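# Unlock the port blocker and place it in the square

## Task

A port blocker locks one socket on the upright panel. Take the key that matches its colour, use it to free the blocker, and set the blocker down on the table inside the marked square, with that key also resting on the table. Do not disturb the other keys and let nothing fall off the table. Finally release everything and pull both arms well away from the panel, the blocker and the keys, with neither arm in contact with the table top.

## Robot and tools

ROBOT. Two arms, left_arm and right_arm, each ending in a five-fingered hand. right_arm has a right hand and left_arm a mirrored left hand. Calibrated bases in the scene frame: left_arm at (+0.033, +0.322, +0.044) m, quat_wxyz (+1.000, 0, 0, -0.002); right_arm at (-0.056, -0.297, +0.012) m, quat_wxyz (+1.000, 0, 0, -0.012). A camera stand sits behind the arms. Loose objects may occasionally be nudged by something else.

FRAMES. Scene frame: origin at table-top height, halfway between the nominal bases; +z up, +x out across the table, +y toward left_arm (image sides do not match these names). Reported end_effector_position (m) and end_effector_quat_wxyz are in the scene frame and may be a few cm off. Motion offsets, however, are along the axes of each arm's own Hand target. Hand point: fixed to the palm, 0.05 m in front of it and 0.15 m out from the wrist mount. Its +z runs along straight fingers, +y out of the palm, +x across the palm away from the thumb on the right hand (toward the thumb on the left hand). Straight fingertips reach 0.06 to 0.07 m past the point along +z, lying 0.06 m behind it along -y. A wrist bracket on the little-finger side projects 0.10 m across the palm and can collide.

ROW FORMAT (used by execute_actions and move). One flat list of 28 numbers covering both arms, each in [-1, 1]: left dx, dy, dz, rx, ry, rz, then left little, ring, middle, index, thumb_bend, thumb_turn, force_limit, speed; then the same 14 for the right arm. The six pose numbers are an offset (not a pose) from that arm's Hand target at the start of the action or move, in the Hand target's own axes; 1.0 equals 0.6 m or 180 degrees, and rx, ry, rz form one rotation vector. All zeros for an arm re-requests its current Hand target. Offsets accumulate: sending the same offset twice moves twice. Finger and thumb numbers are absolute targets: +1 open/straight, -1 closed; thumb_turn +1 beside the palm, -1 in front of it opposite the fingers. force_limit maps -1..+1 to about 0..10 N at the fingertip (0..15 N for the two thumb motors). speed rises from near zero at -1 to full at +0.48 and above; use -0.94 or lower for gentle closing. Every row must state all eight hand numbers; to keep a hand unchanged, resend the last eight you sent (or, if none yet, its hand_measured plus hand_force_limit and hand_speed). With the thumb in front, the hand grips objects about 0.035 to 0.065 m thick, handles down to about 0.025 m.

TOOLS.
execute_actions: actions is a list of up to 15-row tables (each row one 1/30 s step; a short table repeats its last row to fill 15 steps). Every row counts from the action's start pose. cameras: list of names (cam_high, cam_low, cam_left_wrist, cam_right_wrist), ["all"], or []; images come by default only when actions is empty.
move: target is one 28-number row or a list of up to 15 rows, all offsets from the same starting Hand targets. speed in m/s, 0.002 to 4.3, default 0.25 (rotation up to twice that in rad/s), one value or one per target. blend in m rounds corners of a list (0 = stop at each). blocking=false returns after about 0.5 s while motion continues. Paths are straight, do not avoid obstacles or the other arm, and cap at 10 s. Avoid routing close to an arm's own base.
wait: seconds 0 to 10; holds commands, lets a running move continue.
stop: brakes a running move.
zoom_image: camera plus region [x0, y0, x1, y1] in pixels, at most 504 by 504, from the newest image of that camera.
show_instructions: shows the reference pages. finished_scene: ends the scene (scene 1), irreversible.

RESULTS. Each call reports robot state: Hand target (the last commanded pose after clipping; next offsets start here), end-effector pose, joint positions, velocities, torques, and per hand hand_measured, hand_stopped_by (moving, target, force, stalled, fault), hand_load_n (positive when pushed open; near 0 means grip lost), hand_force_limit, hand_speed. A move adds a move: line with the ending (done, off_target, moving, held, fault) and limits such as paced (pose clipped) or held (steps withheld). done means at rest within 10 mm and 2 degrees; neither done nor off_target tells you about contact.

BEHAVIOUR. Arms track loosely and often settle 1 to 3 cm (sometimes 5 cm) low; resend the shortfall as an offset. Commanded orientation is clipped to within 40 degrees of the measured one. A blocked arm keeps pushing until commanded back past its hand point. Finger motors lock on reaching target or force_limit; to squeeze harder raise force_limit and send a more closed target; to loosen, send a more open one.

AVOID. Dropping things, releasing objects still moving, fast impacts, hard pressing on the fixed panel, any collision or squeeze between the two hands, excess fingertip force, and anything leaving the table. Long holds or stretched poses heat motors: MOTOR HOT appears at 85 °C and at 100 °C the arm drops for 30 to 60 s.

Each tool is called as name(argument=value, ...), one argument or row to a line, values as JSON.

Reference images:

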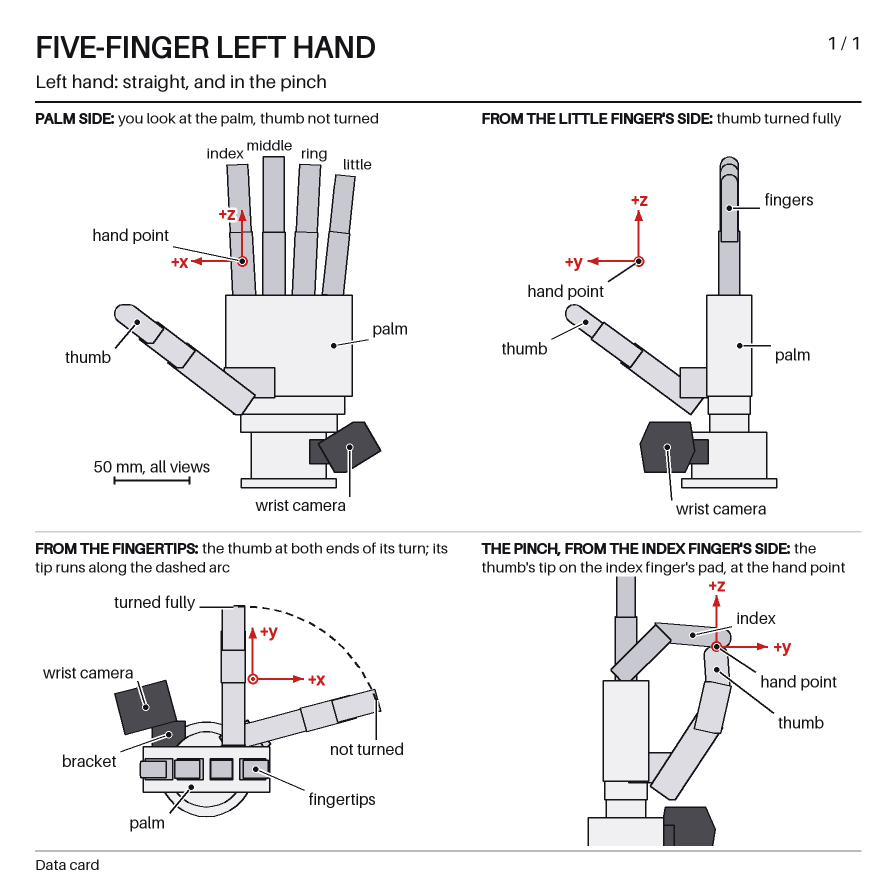

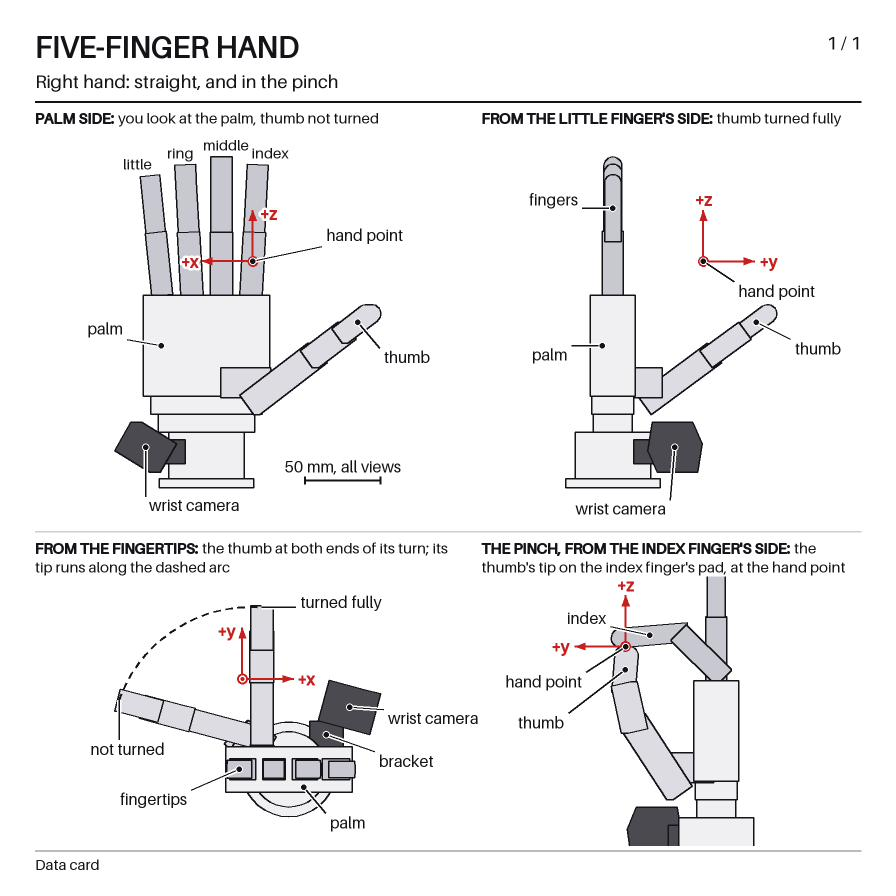

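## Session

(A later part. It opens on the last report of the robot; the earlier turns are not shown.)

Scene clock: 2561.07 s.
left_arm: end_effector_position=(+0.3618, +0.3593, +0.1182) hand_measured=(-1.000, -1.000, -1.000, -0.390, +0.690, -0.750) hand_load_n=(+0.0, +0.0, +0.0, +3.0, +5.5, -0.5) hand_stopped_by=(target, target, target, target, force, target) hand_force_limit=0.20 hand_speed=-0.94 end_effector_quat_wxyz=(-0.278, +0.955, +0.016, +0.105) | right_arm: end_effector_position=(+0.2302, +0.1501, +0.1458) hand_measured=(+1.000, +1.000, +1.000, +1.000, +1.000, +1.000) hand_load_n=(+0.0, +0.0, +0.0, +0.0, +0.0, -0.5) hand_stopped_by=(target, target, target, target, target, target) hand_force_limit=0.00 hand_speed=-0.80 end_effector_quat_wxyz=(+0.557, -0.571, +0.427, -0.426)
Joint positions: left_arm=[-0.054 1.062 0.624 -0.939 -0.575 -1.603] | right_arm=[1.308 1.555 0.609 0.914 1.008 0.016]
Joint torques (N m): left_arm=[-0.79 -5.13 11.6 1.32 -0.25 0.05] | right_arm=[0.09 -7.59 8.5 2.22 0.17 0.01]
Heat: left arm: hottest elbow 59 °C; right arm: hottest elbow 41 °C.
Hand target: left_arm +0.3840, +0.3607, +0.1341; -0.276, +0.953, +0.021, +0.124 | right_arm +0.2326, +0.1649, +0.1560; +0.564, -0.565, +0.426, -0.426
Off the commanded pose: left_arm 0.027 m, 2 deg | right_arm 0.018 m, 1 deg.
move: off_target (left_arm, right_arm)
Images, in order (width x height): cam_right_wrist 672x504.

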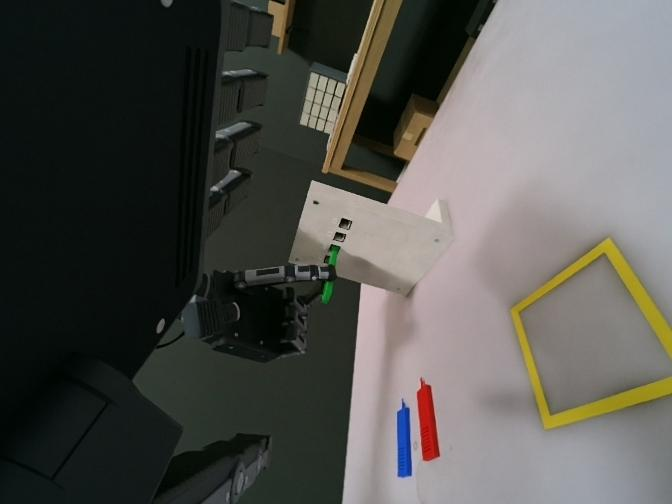

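move(
  target=[0.00484,0.0004,0.0012,0,0,0,-1,-1,-1,-0.39,0.4,-0.75,0.2,-0.94,0,0,0,0,0,0,1,1,1,1,1,1,0,-0.8],
  speed=0.02,
  cameras=["cam_right_wrist"],
)

zoom_image(
  camera="cam_right_wrist",
  region=[322, 242, 342, 262],
)

zoom_image(
  camera="cam_right_wrist",
  region=[329, 243, 341, 255],
)

Scene clock: 2567.90 s.
left_arm: end_effector_position=(+0.3621, +0.3593, +0.1164) hand_measured=(-1.000, -1.000, -1.000, -0.390, +0.690, -0.750) hand_load_n=(+0.0, +0.0, +0.0, +3.0, +5.5, -1.5) hand_stopped_by=(target, target, target, target, force, target) hand_force_limit=0.20 hand_speed=-0.94 end_effector_quat_wxyz=(-0.278, +0.955, +0.012, +0.102) | right_arm: end_effector_position=(+0.2302, +0.1501, +0.1458) hand_measured=(+1.000, +1.000, +1.000, +1.000, +1.000, +1.000) hand_load_n=(+0.0, -0.5, +0.0, -0.5, +0.0, +0.0) hand_stopped_by=(target, target, target, target, target, target) hand_force_limit=0.00 hand_speed=-0.80 end_effector_quat_wxyz=(+0.557, -0.571, +0.427, -0.426)
Joint positions: left_arm=[-0.053 1.071 0.626 -0.938 -0.575 -1.597] | right_arm=[1.308 1.555 0.609 0.914 1.008 0.016]
Joint torques (N m): left_arm=[-0.62 -4.95 11.95 1.39 -0.24 0.01] | right_arm=[0.09 -7.59 8.5 2.21 0.17 0.01]
Heat: left arm: hottest elbow 60 °C; right arm: hottest elbow 41 °C.
Hand target: left_arm +0.3870, +0.3608, +0.1341; -0.276, +0.953, +0.021, +0.123 | right_arm +0.2326, +0.1649, +0.1560; +0.564, -0.565, +0.426, -0.426
Off the commanded pose: left_arm 0.031 m, 3 deg | right_arm 0.018 m, 1 deg.
move: off_target (left_arm, right_arm)
Images, in order (width x height): cam_right_wrist 672x504.

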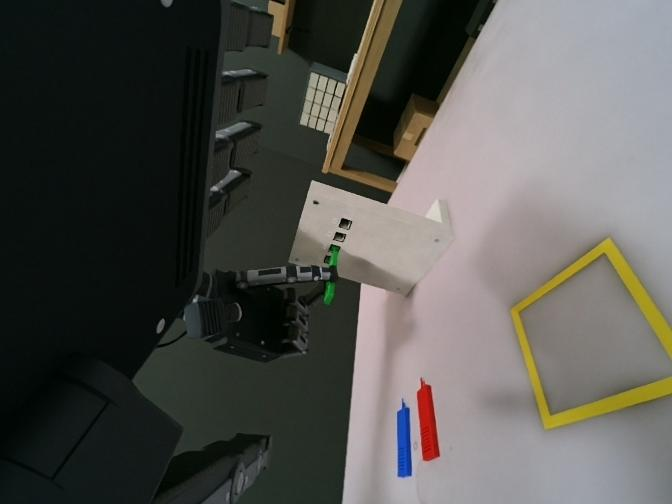

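Scaled by 25.200 from the camera's 672x504 image, which has a finer 960x720 frame.

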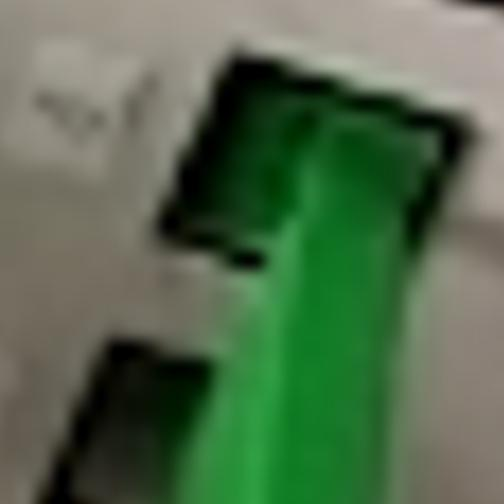

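Scaled by 42.000 from the camera's 672x504 image, which has a finer 960x720 frame.

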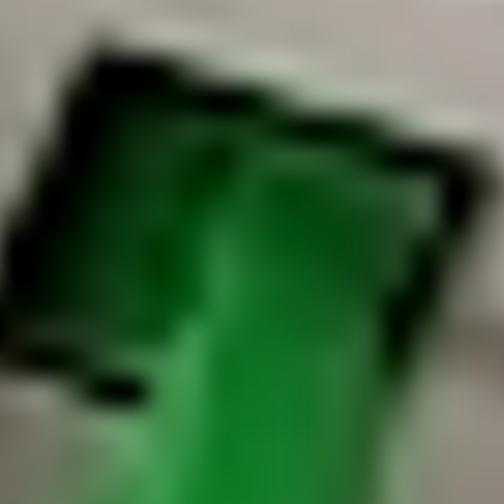

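execute_actions(
  actions=[],
  cameras=["cam_left_wrist"],
)

zoom_image(
  camera="cam_left_wrist",
  region=[220, 200, 360, 350],
)

zoom_image(
  camera="cam_left_wrist",
  region=[200, 360, 320, 490],
)

zoom_image(
  camera="cam_left_wrist",
  region=[310, 310, 410, 380],
)

Scene clock: 2645.70 s.
left_arm: end_effector_position=(+0.3621, +0.3593, +0.1164) hand_measured=(-1.000, -1.000, -1.000, -0.390, +0.690, -0.750) hand_load_n=(+0.0, +0.0, +0.0, +3.0, +5.5, -1.0) hand_stopped_by=(target, target, target, target, force, target) hand_force_limit=0.20 hand_speed=-0.94 end_effector_quat_wxyz=(-0.278, +0.955, +0.012, +0.102) | right_arm: end_effector_position=(+0.2302, +0.1501, +0.1458) hand_measured=(+1.000, +1.000, +1.000, +1.000, +1.000, +1.000) hand_load_n=(+0.0, +0.0, +0.0, -0.5, +0.0, +0.0) hand_stopped_by=(target, target, target, target, target, target) hand_force_limit=0.00 hand_speed=-0.80 end_effector_quat_wxyz=(+0.557, -0.571, +0.427, -0.426)
Joint positions: left_arm=[-0.053 1.071 0.626 -0.938 -0.575 -1.597] | right_arm=[1.308 1.555 0.609 0.914 1.008 0.016]
Joint velocities: within noise
Joint torques (N m): left_arm=[-0.73 -4.84 11.9 1.37 -0.24 0.01] | right_arm=[0.09 -7.53 8.5 2.21 0.17 0.01]
Heat: left arm: hottest elbow 73 °C; right arm: hottest elbow 41 °C.
Hand target: left_arm +0.3870, +0.3608, +0.1341; -0.276, +0.953, +0.021, +0.124 | right_arm +0.2326, +0.1649, +0.1560; +0.564, -0.565, +0.426, -0.426
Off the commanded pose: left_arm 0.031 m, 3 deg | right_arm 0.018 m, 1 deg.
Images, in order (width x height): cam_left_wrist 672x504.

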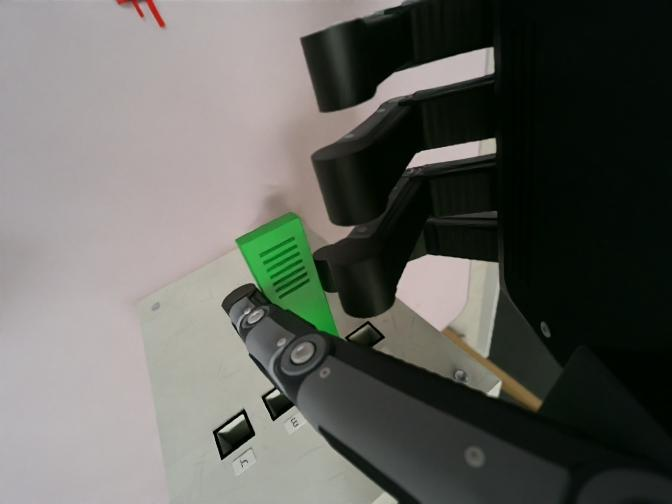

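Scaled by 3.360 from the camera's 672x504 image, which has a finer 960x720 frame.

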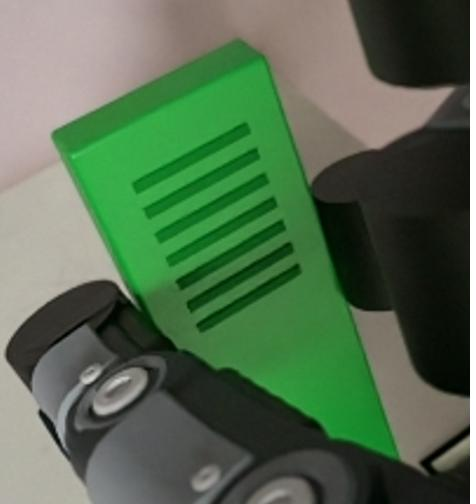

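Scaled by 3.877 from the camera's 672x504 image, which has a finer 960x720 frame.

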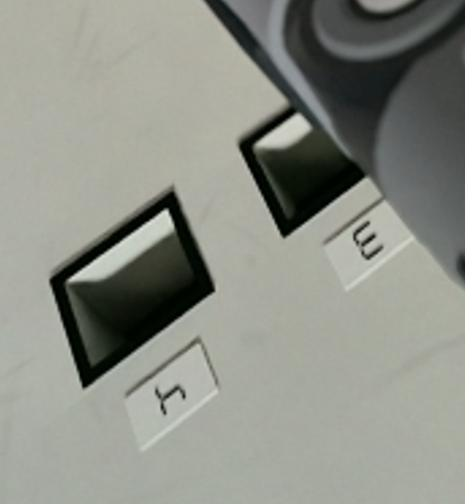

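Scaled by 5.040 from the camera's 672x504 image, which has a finer 960x720 frame.

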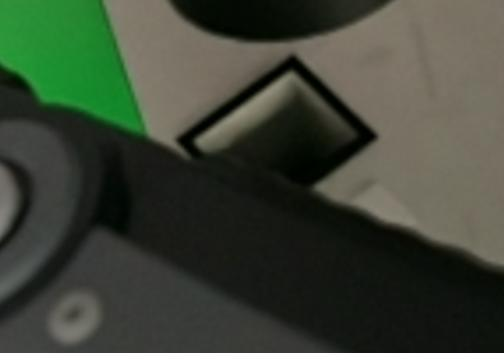

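zoom_image(
  camera="cam_left_wrist",
  region=[230, 205, 310, 285],
)

zoom_image(
  camera="cam_left_wrist",
  region=[280, 270, 360, 350],
)

Scaled by 6.300 from the camera's 672x504 image, which has a finer 960x720 frame.

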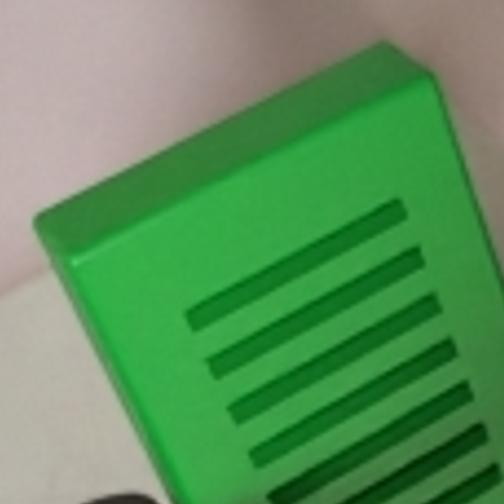

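Scaled by 6.300 from the camera's 672x504 image, which has a finer 960x720 frame.

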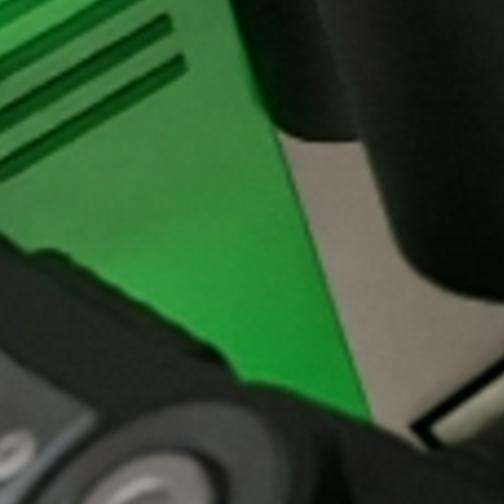

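move(
  target=[
    [-0.09828,-0.01097,-0.02366,0,0,0,-1,-1,-1,-0.39,0.4,-0.75,0.2,-0.94,0.0375,-0.2217,0.0708,-0.1556,-0.039,0,1,1,1,1,1,1,0,-0.8],
    [-0.0087,-0.00093,-0.00288,0,0,0,-1,-1,-1,-0.39,0.4,-0.75,0.2,-0.94,0.0375,-0.2217,0.0708,-0.1556,-0.039,0,1,1,1,1,1,1,0,-0.8],
  ],
  speed=[0.08,0.04],
  cameras=["cam_right_wrist","cam_left_wrist"],
)

Scene clock: 2749.97 s.
left_arm: end_effector_position=(+0.3591, +0.3594, +0.1185) hand_measured=(-1.000, -1.000, -1.000, -0.390, +0.690, -0.750) hand_load_n=(+0.0, +0.0, +0.5, +2.5, +4.5, +0.0) hand_stopped_by=(target, target, target, target, force, target) hand_force_limit=0.20 hand_speed=-0.94 end_effector_quat_wxyz=(-0.278, +0.955, +0.012, +0.104) | right_arm: end_effector_position=(+0.2703, +0.1446, +0.2648) hand_measured=(+1.000, +1.000, +1.000, +1.000, +1.000, +1.000) hand_load_n=(+0.0, +0.0, +0.0, +0.0, -0.5, +0.0) hand_stopped_by=(target, target, target, target, target, target) hand_force_limit=0.00 hand_speed=-0.80 end_effector_quat_wxyz=(-0.421, +0.723, -0.473, +0.278)
Joint positions: left_arm=[-0.053 1.054 0.62 -0.943 -0.575 -1.594] | right_arm=[1.066 1.282 1.099 -0.428 0.543 0.342]
Joint torques (N m): left_arm=[-0.85 -4.72 11.64 1.39 -0.24 -0.04] | right_arm=[-1.08 -7.82 12.52 1.55 0.21 0.33]
Heat: left arm: hottest elbow 73 °C; right arm: hottest elbow 43 °C.
Hand target: left_arm +0.3815, +0.3605, +0.1345; -0.276, +0.953, +0.021, +0.124 | right_arm +0.2797, +0.1551, +0.2892; -0.436, +0.709, -0.481, +0.275
Off the commanded pose: left_arm 0.028 m, 2 deg | right_arm 0.028 m, 3 deg.
move: off_target (left_arm, right_arm)
Images, in order (width x height): cam_left_wrist 672x504, cam_right_wrist 672x504.

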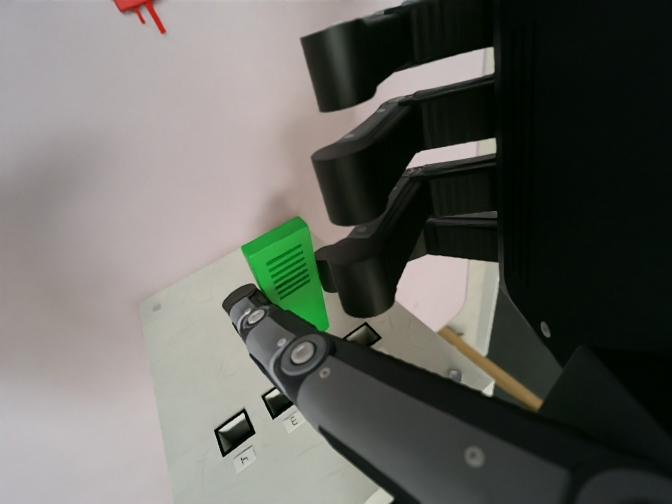

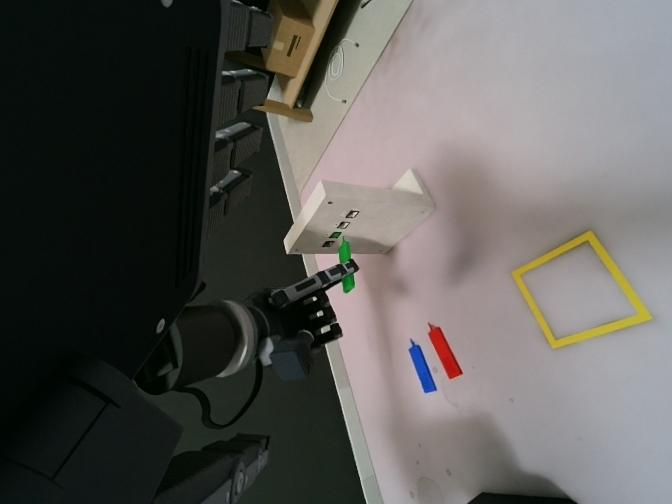

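zoom_image(
  camera="cam_right_wrist",
  region=[320, 200, 380, 300],
)

zoom_image(
  camera="cam_right_wrist",
  region=[325, 220, 355, 250],
)

Scaled by 5.040 from the camera's 672x504 image, which has a finer 960x720 frame.

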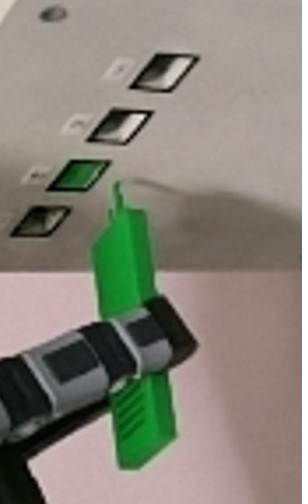

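Scaled by 16.800 from the camera's 672x504 image, which has a finer 960x720 frame.

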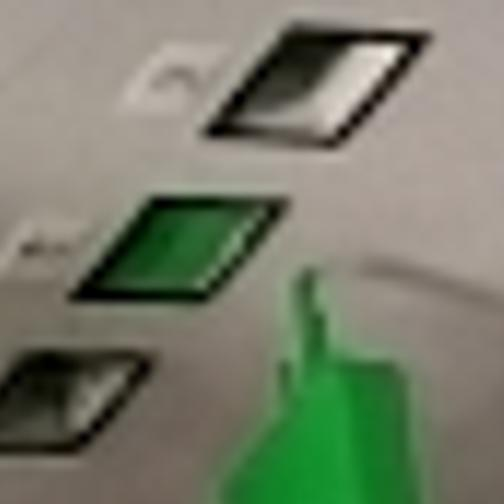

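move(
  target=[
    [-0.075,-0.0084,-0.0174,0.0019,0.0574,-0.036,-1,-1,-1,-0.39,0.3,-0.75,0.5,-0.94,0,0,0,0,0,0,1,1,1,1,1,1,0,-0.8],
    [-0.0065,-0.0007,-0.0015,0.0019,0.0574,-0.036,-1,-1,-1,-0.39,0.3,-0.75,0.5,-0.94,0,0,0,0,0,0,1,1,1,1,1,1,0,-0.8],
  ],
  speed=[0.06,0.04],
  cameras=["cam_right_wrist","cam_left_wrist"],
)

zoom_image(
  camera="cam_right_wrist",
  region=[320, 200, 380, 300],
)

zoom_image(
  camera="cam_right_wrist",
  region=[325, 220, 355, 250],
)

Scene clock: 2813.63 s.
left_arm: end_effector_position=(+0.3551, +0.3615, +0.1145) hand_measured=(-1.000, -1.000, -1.000, -0.390, +0.672, -0.750) hand_load_n=(+0.0, +0.0, +0.0, +4.5, +9.0, +0.5) hand_stopped_by=(target, target, target, target, force, target) hand_force_limit=0.50 hand_speed=-0.94 end_effector_quat_wxyz=(-0.276, +0.939, +0.042, +0.202) | right_arm: end_effector_position=(+0.2703, +0.1446, +0.2648) hand_measured=(+1.000, +1.000, +1.000, +1.000, +1.000, +1.000) hand_load_n=(+0.0, -0.5, +0.0, +0.0, +0.0, +0.0) hand_stopped_by=(target, target, target, target, target, target) hand_force_limit=0.00 hand_speed=-0.80 end_effector_quat_wxyz=(-0.421, +0.723, -0.473, +0.278)
Joint positions: left_arm=[-0.056 0.902 0.457 -0.726 -0.588 -1.597] | right_arm=[1.066 1.282 1.099 -0.428 0.543 0.342]
Joint torques (N m): left_arm=[-1.38 -3.02 11.96 1.62 -0.21 -0.08] | right_arm=[-1.08 -7.77 12.52 1.57 0.2 0.33]
Heat: left arm: hottest elbow 73 °C; right arm: hottest elbow 56 °C.
Hand target: left_arm +0.3775, +0.3604, +0.1345; -0.272, +0.934, +0.050, +0.224 | right_arm +0.2797, +0.1551, +0.2892; -0.436, +0.709, -0.481, +0.275
Off the commanded pose: left_arm 0.030 m, 3 deg | right_arm 0.028 m, 3 deg.
move: off_target (left_arm, right_arm)
Images, in order (width x height): cam_left_wrist 672x504, cam_right_wrist 672x504.

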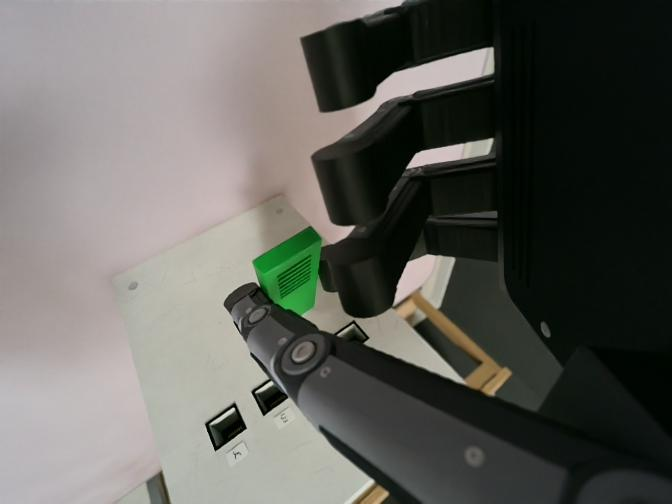

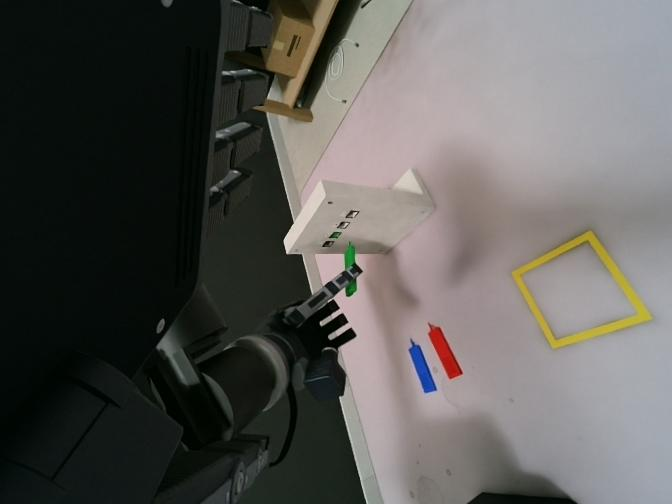

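Scaled by 5.040 from the camera's 672x504 image, which has a finer 960x720 frame.

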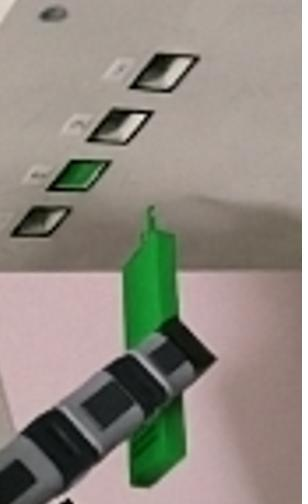

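Scaled by 16.800 from the camera's 672x504 image, which has a finer 960x720 frame.

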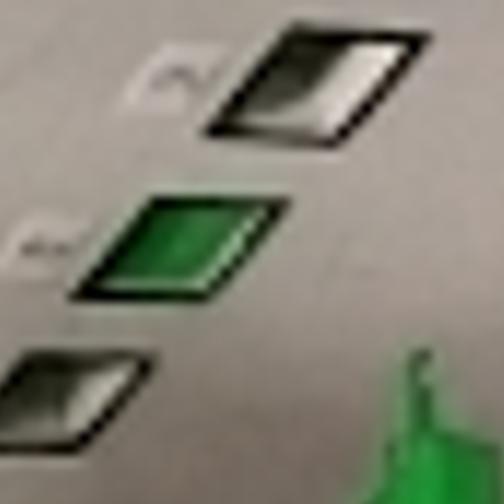

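execute_actions(
  actions=[],
  cameras=["cam_low"],
)

zoom_image(
  camera="cam_low",
  region=[270, 205, 320, 255],
)

Scene clock: 2820.03 s.
left_arm: end_effector_position=(+0.3551, +0.3615, +0.1145) hand_measured=(-1.000, -1.000, -1.000, -0.390, +0.672, -0.750) hand_load_n=(+0.0, +0.0, +0.0, +5.0, +9.0, +0.5) hand_stopped_by=(target, target, target, target, force, target) hand_force_limit=0.50 hand_speed=-0.94 end_effector_quat_wxyz=(-0.276, +0.939, +0.042, +0.202) | right_arm: end_effector_position=(+0.2703, +0.1446, +0.2648) hand_measured=(+1.000, +1.000, +1.000, +1.000, +1.000, +1.000) hand_load_n=(+0.0, +0.0, +0.0, +0.0, +0.0, +0.0) hand_stopped_by=(target, target, target, target, target, target) hand_force_limit=0.00 hand_speed=-0.80 end_effector_quat_wxyz=(-0.421, +0.723, -0.473, +0.278)
Joint positions: left_arm=[-0.056 0.902 0.457 -0.726 -0.588 -1.597] | right_arm=[1.066 1.282 1.099 -0.428 0.543 0.342]
Joint velocities: within noise
Joint torques (N m): left_arm=[-1.32 -3.25 11.95 1.68 -0.22 -0.08] | right_arm=[-1.08 -7.77 12.52 1.57 0.21 0.33]
Heat: left arm: hottest elbow 74 °C; right arm: hottest elbow 57 °C.
Hand target: left_arm +0.3775, +0.3604, +0.1345; -0.272, +0.934, +0.050, +0.224 | right_arm +0.2797, +0.1551, +0.2892; -0.436, +0.709, -0.481, +0.275
Off the commanded pose: left_arm 0.030 m, 3 deg | right_arm 0.028 m, 3 deg.
Images, in order (width x height): cam_low 672x504.

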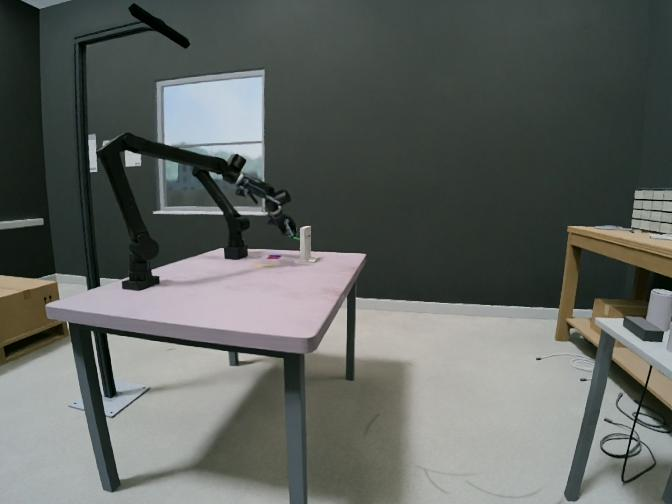

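Scaled by 10.080 from the camera's 672x504 image, which has a finer 960x720 frame.

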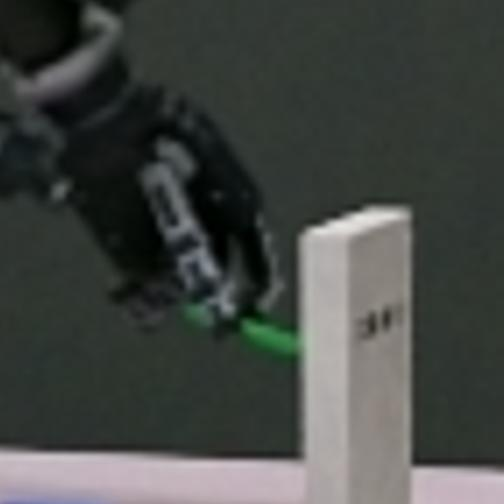

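move(
  target=[
    [-0.0746,-0.0179,-0.0326,0,0,0,-1,-1,-1,-0.39,0.3,-0.75,0.5,-0.94,0,0,0,0,0,0,1,1,1,1,1,1,0,-0.8],
    [-0.1187,0.0451,0.0655,-0.004,-0.1174,0.0737,-1,-1,-1,-0.39,0.3,-0.75,0.5,-0.94,0,0,0,0,0,0,1,1,1,1,1,1,0,-0.8],
  ],
  speed=[0.08,0.12],
  cameras=["cam_right_wrist","cam_left_wrist"],
)

Scene clock: 2869.70 s.
left_arm: end_effector_position=(+0.3199, +0.3592, +0.0509) hand_measured=(-1.000, -1.000, -1.000, -0.390, +0.672, -0.750) hand_load_n=(+0.0, +0.0, +0.0, +4.5, +9.0, +1.0) hand_stopped_by=(target, target, target, target, force, target) hand_force_limit=0.50 hand_speed=-0.94 end_effector_quat_wxyz=(-0.278, +0.960, -0.014, +0.012) | right_arm: end_effector_position=(+0.2703, +0.1446, +0.2648) hand_measured=(+1.000, +1.000, +1.000, +1.000, +1.000, +1.000) hand_load_n=(+0.0, +0.0, +0.0, +0.0, +0.0, +0.0) hand_stopped_by=(target, target, target, target, target, target) hand_force_limit=0.00 hand_speed=-0.80 end_effector_quat_wxyz=(-0.421, +0.723, -0.473, +0.278)
Joint positions: left_arm=[-0.055 1.2 0.55 -0.921 -0.565 -1.599] | right_arm=[1.066 1.282 1.099 -0.428 0.543 0.342]
Joint torques (N m): left_arm=[-0.73 -5.42 9.99 0.05 -0.22 0.01] | right_arm=[-1.03 -7.82 12.51 1.55 0.21 0.33]
Heat: left arm: hottest elbow 75 °C; right arm: hottest elbow 60 °C.
Hand target: left_arm +0.3350, +0.3605, +0.0599; -0.277, +0.961, -0.010, +0.017 | right_arm +0.2797, +0.1551, +0.2892; -0.436, +0.709, -0.481, +0.275
Off the commanded pose: left_arm 0.018 m, 1 deg | right_arm 0.028 m, 3 deg.
move: off_target (left_arm, right_arm)
Images, in order (width x height): cam_left_wrist 672x504, cam_right_wrist 672x504.

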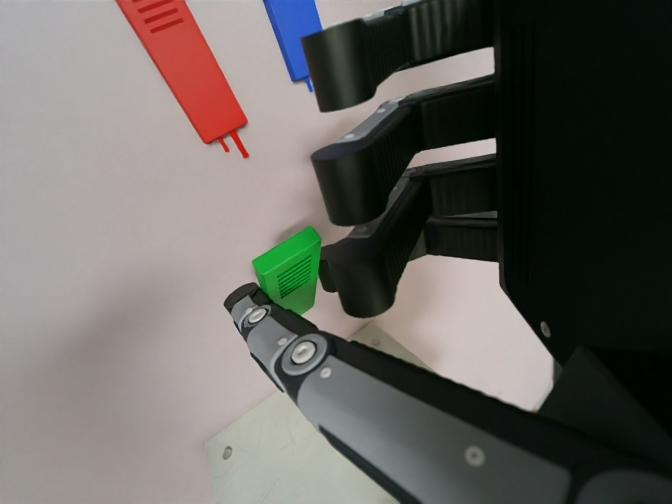

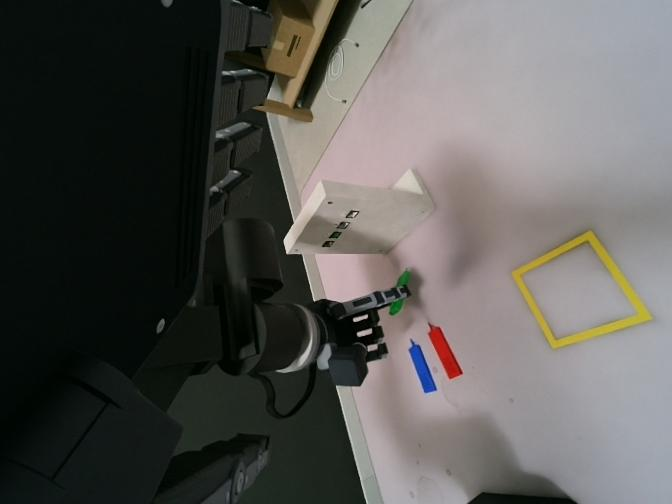

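move(
  target=[
    [0.0341,0,0.0013,0,0,0,-1,-1,-1,-0.39,0.3,-0.75,0.5,-0.94,0,0,0,0,0,0,1,1,1,1,1,1,0,-0.8],
    [0.03256,0.0311,0.0507,0,0,0,-1,-1,-1,-0.39,0.3,-0.75,0.5,-0.94,0,0,0,0,0,0,1,1,1,1,1,1,0,-0.8],
  ],
  speed=[0.08,0.06],
  cameras=["cam_right_wrist","cam_left_wrist"],
)

zoom_image(
  camera="cam_right_wrist",
  region=[370, 250, 450, 330],
)

Scene clock: 2900.27 s.
left_arm: end_effector_position=(+0.3583, +0.3576, +0.0318) hand_measured=(-1.000, -1.000, -1.000, -0.390, +0.672, -0.750) hand_load_n=(+0.0, +0.0, +0.5, +4.5, +9.0, +1.0) hand_stopped_by=(target, target, target, target, force, target) hand_force_limit=0.50 hand_speed=-0.94 end_effector_quat_wxyz=(-0.278, +0.960, -0.010, +0.025) | right_arm: end_effector_position=(+0.2703, +0.1446, +0.2648) hand_measured=(+1.000, +1.000, +1.000, +1.000, +1.000, +1.000) hand_load_n=(+0.0, +0.0, +0.0, +0.0, +0.0, -0.5) hand_stopped_by=(target, target, target, target, target, target) hand_force_limit=0.00 hand_speed=-0.80 end_effector_quat_wxyz=(-0.421, +0.723, -0.473, +0.278)
Joint positions: left_arm=[-0.053 1.34 0.599 -0.802 -0.564 -1.599] | right_arm=[1.066 1.282 1.099 -0.428 0.543 0.342]
Joint torques (N m): left_arm=[-0.73 -6.71 5.94 0.9 -0.21 0.02] | right_arm=[-1.14 -7.82 12.53 1.54 0.21 0.33]
Heat: left arm: hottest elbow 65 °C; right arm: hottest elbow 61 °C.
Hand target: left_arm +0.3555, +0.3602, +0.0248; -0.277, +0.961, -0.010, +0.017 | right_arm +0.2797, +0.1551, +0.2892; -0.436, +0.709, -0.481, +0.275
Off the commanded pose: left_arm 0.008 m, 1 deg | right_arm 0.028 m, 3 deg.
move: off_target (right_arm)
Images, in order (width x height): cam_left_wrist 672x504, cam_right_wrist 672x504.

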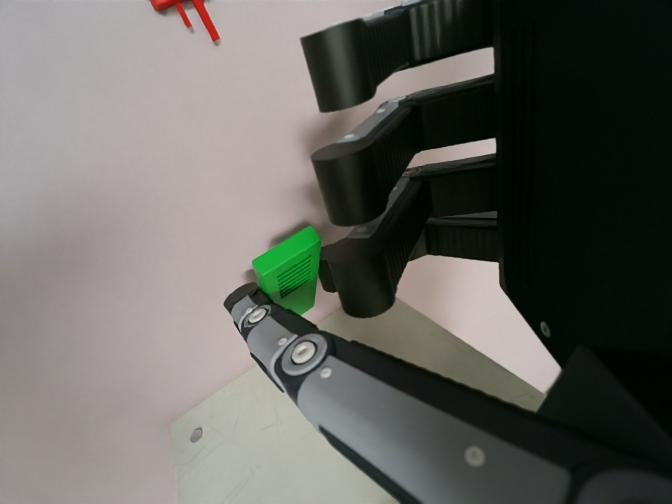

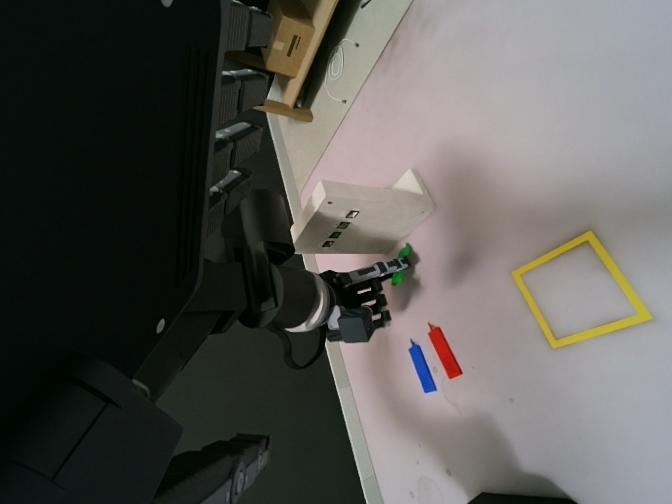

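Scaled by 6.300 from the camera's 672x504 image, which has a finer 960x720 frame.

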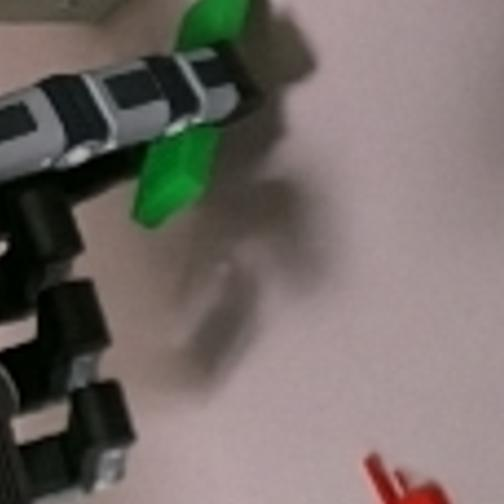

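move(
  target=[-0.0333,0.003,0.0053,0,0,0,-1,-1,-1,-0.39,0.3,-0.75,0.5,-0.94,0,0,0,0,0,0,1,1,1,1,1,1,0,-0.8],
  speed=0.06,
)

Scene clock: 2910.53 s.
left_arm: end_effector_position=(+0.3382, +0.3588, +0.0213) hand_measured=(-1.000, -1.000, -1.000, -0.390, +0.672, -0.750) hand_load_n=(+0.0, +0.0, +0.0, +5.0, +9.5, +1.0) hand_stopped_by=(target, target, target, target, force, target) hand_force_limit=0.50 hand_speed=-0.94 end_effector_quat_wxyz=(-0.278, +0.960, -0.012, +0.015) | right_arm: end_effector_position=(+0.2703, +0.1446, +0.2648) hand_measured=(+1.000, +1.000, +1.000, +1.000, +1.000, +1.000) hand_load_n=(+0.0, +0.0, +0.0, +0.0, -0.5, +0.0) hand_stopped_by=(target, target, target, target, target, target) hand_force_limit=0.00 hand_speed=-0.80 end_effector_quat_wxyz=(-0.421, +0.723, -0.473, +0.278)
Joint positions: left_arm=[-0.053 1.326 0.551 -0.789 -0.564 -1.599] | right_arm=[1.066 1.282 1.099 -0.428 0.543 0.342]
Joint torques (N m): left_arm=[-0.73 -8.35 5.18 0.8 -0.23 0.01] | right_arm=[-1.08 -7.82 12.52 1.55 0.21 0.33]
Heat: left arm: hottest elbow 63 °C; right arm: hottest elbow 62 °C.
Hand target: left_arm +0.3357, +0.3610, +0.0207; -0.277, +0.961, -0.010, +0.017 | right_arm +0.2797, +0.1551, +0.2892; -0.436, +0.709, -0.481, +0.275
Off the commanded pose: left_arm 0.003 m, 0 deg | right_arm 0.028 m, 3 deg.
move: off_target (right_arm)

move(
  target=[-0.0108,0.0164,0.0258,0,0,0,-1,-1,-1,-0.39,0.3,-0.75,0.5,-0.94,0,0,0,0,0,0,1,1,1,1,1,1,0,-0.8],
  speed=0.02,
  cameras=["cam_right_wrist","cam_left_wrist"],
)

zoom_image(
  camera="cam_right_wrist",
  region=[370, 250, 450, 330],
)

Scene clock: 2917.10 s.
left_arm: end_effector_position=(+0.3362, +0.3589, +0.0108) hand_measured=(-1.000, -1.000, -1.000, -0.390, +0.672, -0.750) hand_load_n=(+0.0, +0.0, +0.0, +5.5, +10.5, +0.0) hand_stopped_by=(target, target, target, target, force, target) hand_force_limit=0.50 hand_speed=-0.94 end_effector_quat_wxyz=(-0.278, +0.960, -0.009, +0.028) | right_arm: end_effector_position=(+0.2703, +0.1446, +0.2648) hand_measured=(+1.000, +1.000, +1.000, +1.000, +1.000, +1.000) hand_load_n=(+0.0, +0.0, +0.0, +0.0, +0.0, +0.0) hand_stopped_by=(target, target, target, target, target, target) hand_force_limit=0.00 hand_speed=-0.80 end_effector_quat_wxyz=(-0.421, +0.723, -0.473, +0.278)
Joint positions: left_arm=[-0.053 1.333 0.514 -0.719 -0.564 -1.599] | right_arm=[1.066 1.282 1.099 -0.428 0.543 0.342]
Joint torques (N m): left_arm=[-0.73 -6.07 5.05 0.79 -0.21 0.01] | right_arm=[-1.08 -7.82 12.52 1.55 0.21 0.33]
Heat: left arm: hottest elbow 61 °C; right arm: hottest elbow 62 °C.
Hand target: left_arm +0.3297, +0.3611, +0.0022; -0.277, +0.961, -0.010, +0.017 | right_arm +0.2797, +0.1551, +0.2892; -0.436, +0.709, -0.481, +0.275
Off the commanded pose: left_arm 0.011 m, 1 deg | right_arm 0.028 m, 3 deg.
move: off_target (left_arm, right_arm)
Images, in order (width x height): cam_left_wrist 672x504, cam_right_wrist 672x504.

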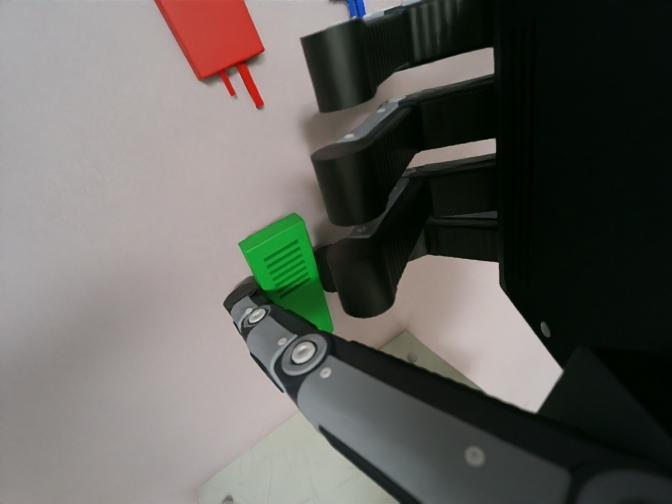

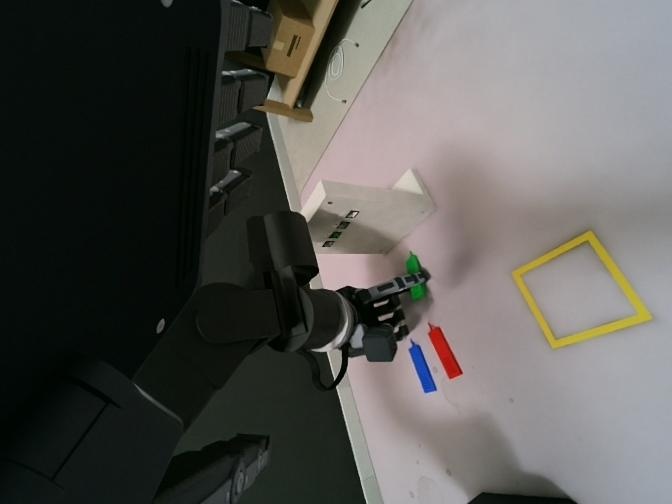

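Scaled by 6.300 from the camera's 672x504 image, which has a finer 960x720 frame.

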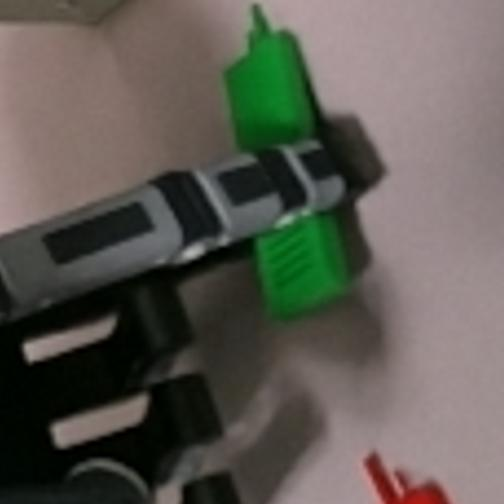

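move(
  target=[-0.0035,0.0053,0.0086,0,0,0,-1,-1,-1,-0.39,0.3,-0.75,0.5,-0.94,0,0,0,0,0,0,1,1,1,1,1,1,0,-0.8],
  speed=0.02,
)

Scene clock: 2921.57 s.
left_arm: end_effector_position=(+0.3347, +0.3590, +0.0048) hand_measured=(-1.000, -1.000, -1.000, -0.390, +0.672, -0.750) hand_load_n=(+0.0, +0.0, +0.0, +5.5, +10.5, -0.5) hand_stopped_by=(target, target, target, target, force, target) hand_force_limit=0.50 hand_speed=-0.94 end_effector_quat_wxyz=(-0.278, +0.960, -0.009, +0.028) | right_arm: end_effector_position=(+0.2703, +0.1446, +0.2648) hand_measured=(+1.000, +1.000, +1.000, +1.000, +1.000, +1.000) hand_load_n=(+0.0, -0.5, +0.0, +0.0, +0.0, +0.0) hand_stopped_by=(target, target, target, target, target, target) hand_force_limit=0.00 hand_speed=-0.80 end_effector_quat_wxyz=(-0.421, +0.723, -0.473, +0.278)
Joint positions: left_arm=[-0.053 1.347 0.503 -0.693 -0.564 -1.599] | right_arm=[1.066 1.282 1.099 -0.428 0.543 0.342]
Joint torques (N m): left_arm=[-0.79 -6.07 4.88 0.87 -0.22 0.01] | right_arm=[-1.08 -7.77 12.52 1.52 0.21 0.33]
Heat: left arm: hottest elbow 60 °C; right arm: hottest elbow 62 °C.
Hand target: left_arm +0.3278, +0.3612, -0.0039; -0.277, +0.961, -0.010, +0.017 | right_arm +0.2797, +0.1551, +0.2892; -0.436, +0.709, -0.481, +0.275
Off the commanded pose: left_arm 0.011 m, 1 deg | right_arm 0.028 m, 3 deg.
move: off_target (left_arm, right_arm)

move(
  target=[-0.001,0.0031,0.005,0,0,0,-1,-1,-1,-0.39,0.3,-0.75,0.5,-0.94,0,0,0,0,0,0,1,1,1,1,1,1,0,-0.8],
  speed=0.02,
  cameras=["cam_right_wrist","cam_left_wrist"],
)

zoom_image(
  camera="cam_right_wrist",
  region=[370, 250, 450, 330],
)

zoom_image(
  camera="cam_left_wrist",
  region=[220, 180, 360, 340],
)

Scene clock: 2928.80 s.
left_arm: end_effector_position=(+0.3355, +0.3589, +0.0030) hand_measured=(-1.000, -1.000, -1.000, -0.390, +0.670, -0.750) hand_load_n=(+0.0, +0.0, +0.0, -1.5, +1.5, -0.5) hand_stopped_by=(target, target, target, target, force, target) hand_force_limit=0.50 hand_speed=-0.94 end_effector_quat_wxyz=(-0.277, +0.960, -0.008, +0.030) | right_arm: end_effector_position=(+0.2703, +0.1446, +0.2648) hand_measured=(+1.000, +1.000, +1.000, +1.000, +1.000, +1.000) hand_load_n=(+0.0, +0.0, +0.0, +0.0, +0.5, +0.0) hand_stopped_by=(target, target, target, target, target, target) hand_force_limit=0.00 hand_speed=-0.80 end_effector_quat_wxyz=(-0.421, +0.723, -0.473, +0.278)
Joint positions: left_arm=[-0.053 1.352 0.501 -0.682 -0.564 -1.599] | right_arm=[1.066 1.282 1.099 -0.428 0.543 0.342]
Joint torques (N m): left_arm=[-0.91 -5.83 4.62 1.01 -0.22 0.01] | right_arm=[-1.03 -7.77 12.52 1.52 0.2 0.33]
Heat: left arm: hottest elbow 59 °C; right arm: hottest elbow 62 °C.
Hand target: left_arm +0.3273, +0.3613, -0.0074; -0.277, +0.961, -0.010, +0.017 | right_arm +0.2797, +0.1551, +0.2892; -0.436, +0.709, -0.481, +0.275
Off the commanded pose: left_arm 0.013 m, 1 deg | right_arm 0.028 m, 3 deg.
move: off_target (left_arm, right_arm)
Images, in order (width x height): cam_left_wrist 672x504, cam_right_wrist 672x504.

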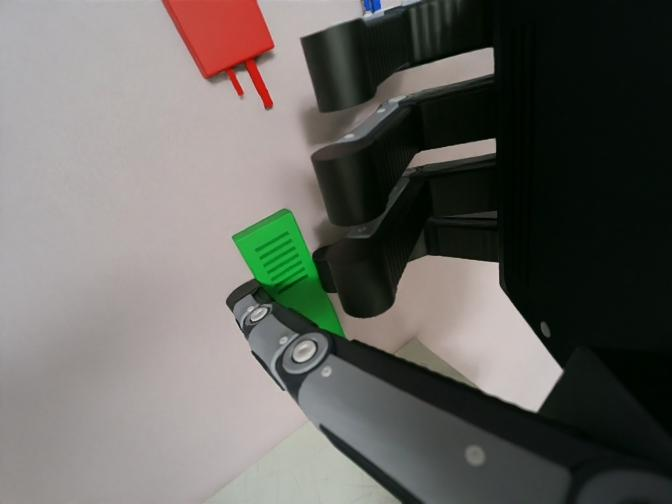

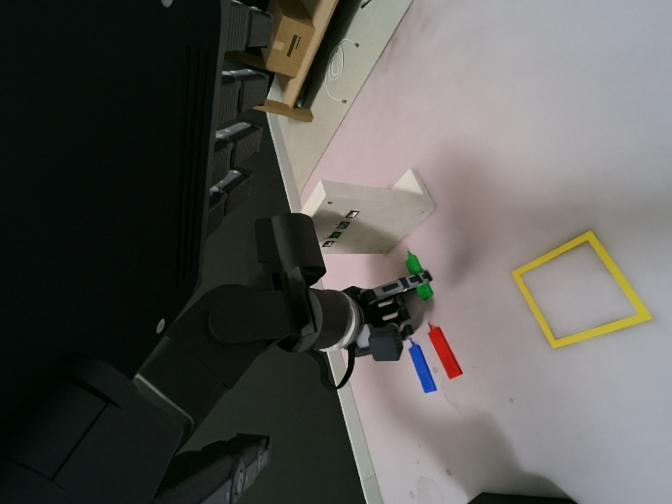

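Scaled by 6.300 from the camera's 672x504 image, which has a finer 960x720 frame.

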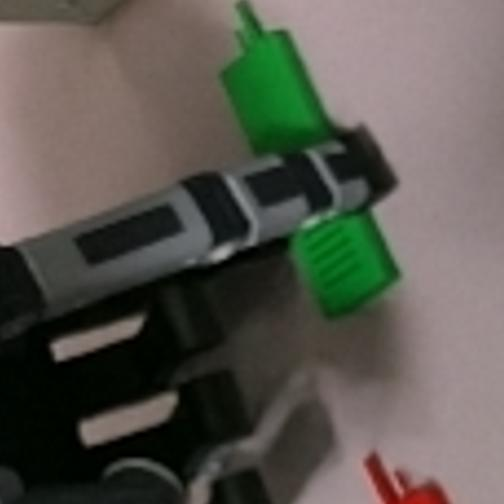

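Scaled by 3.150 from the camera's 672x504 image, which has a finer 960x720 frame.

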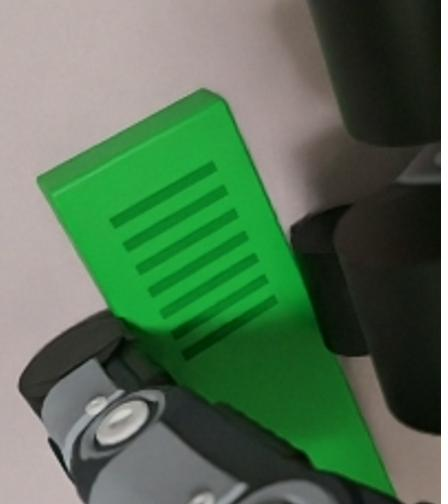

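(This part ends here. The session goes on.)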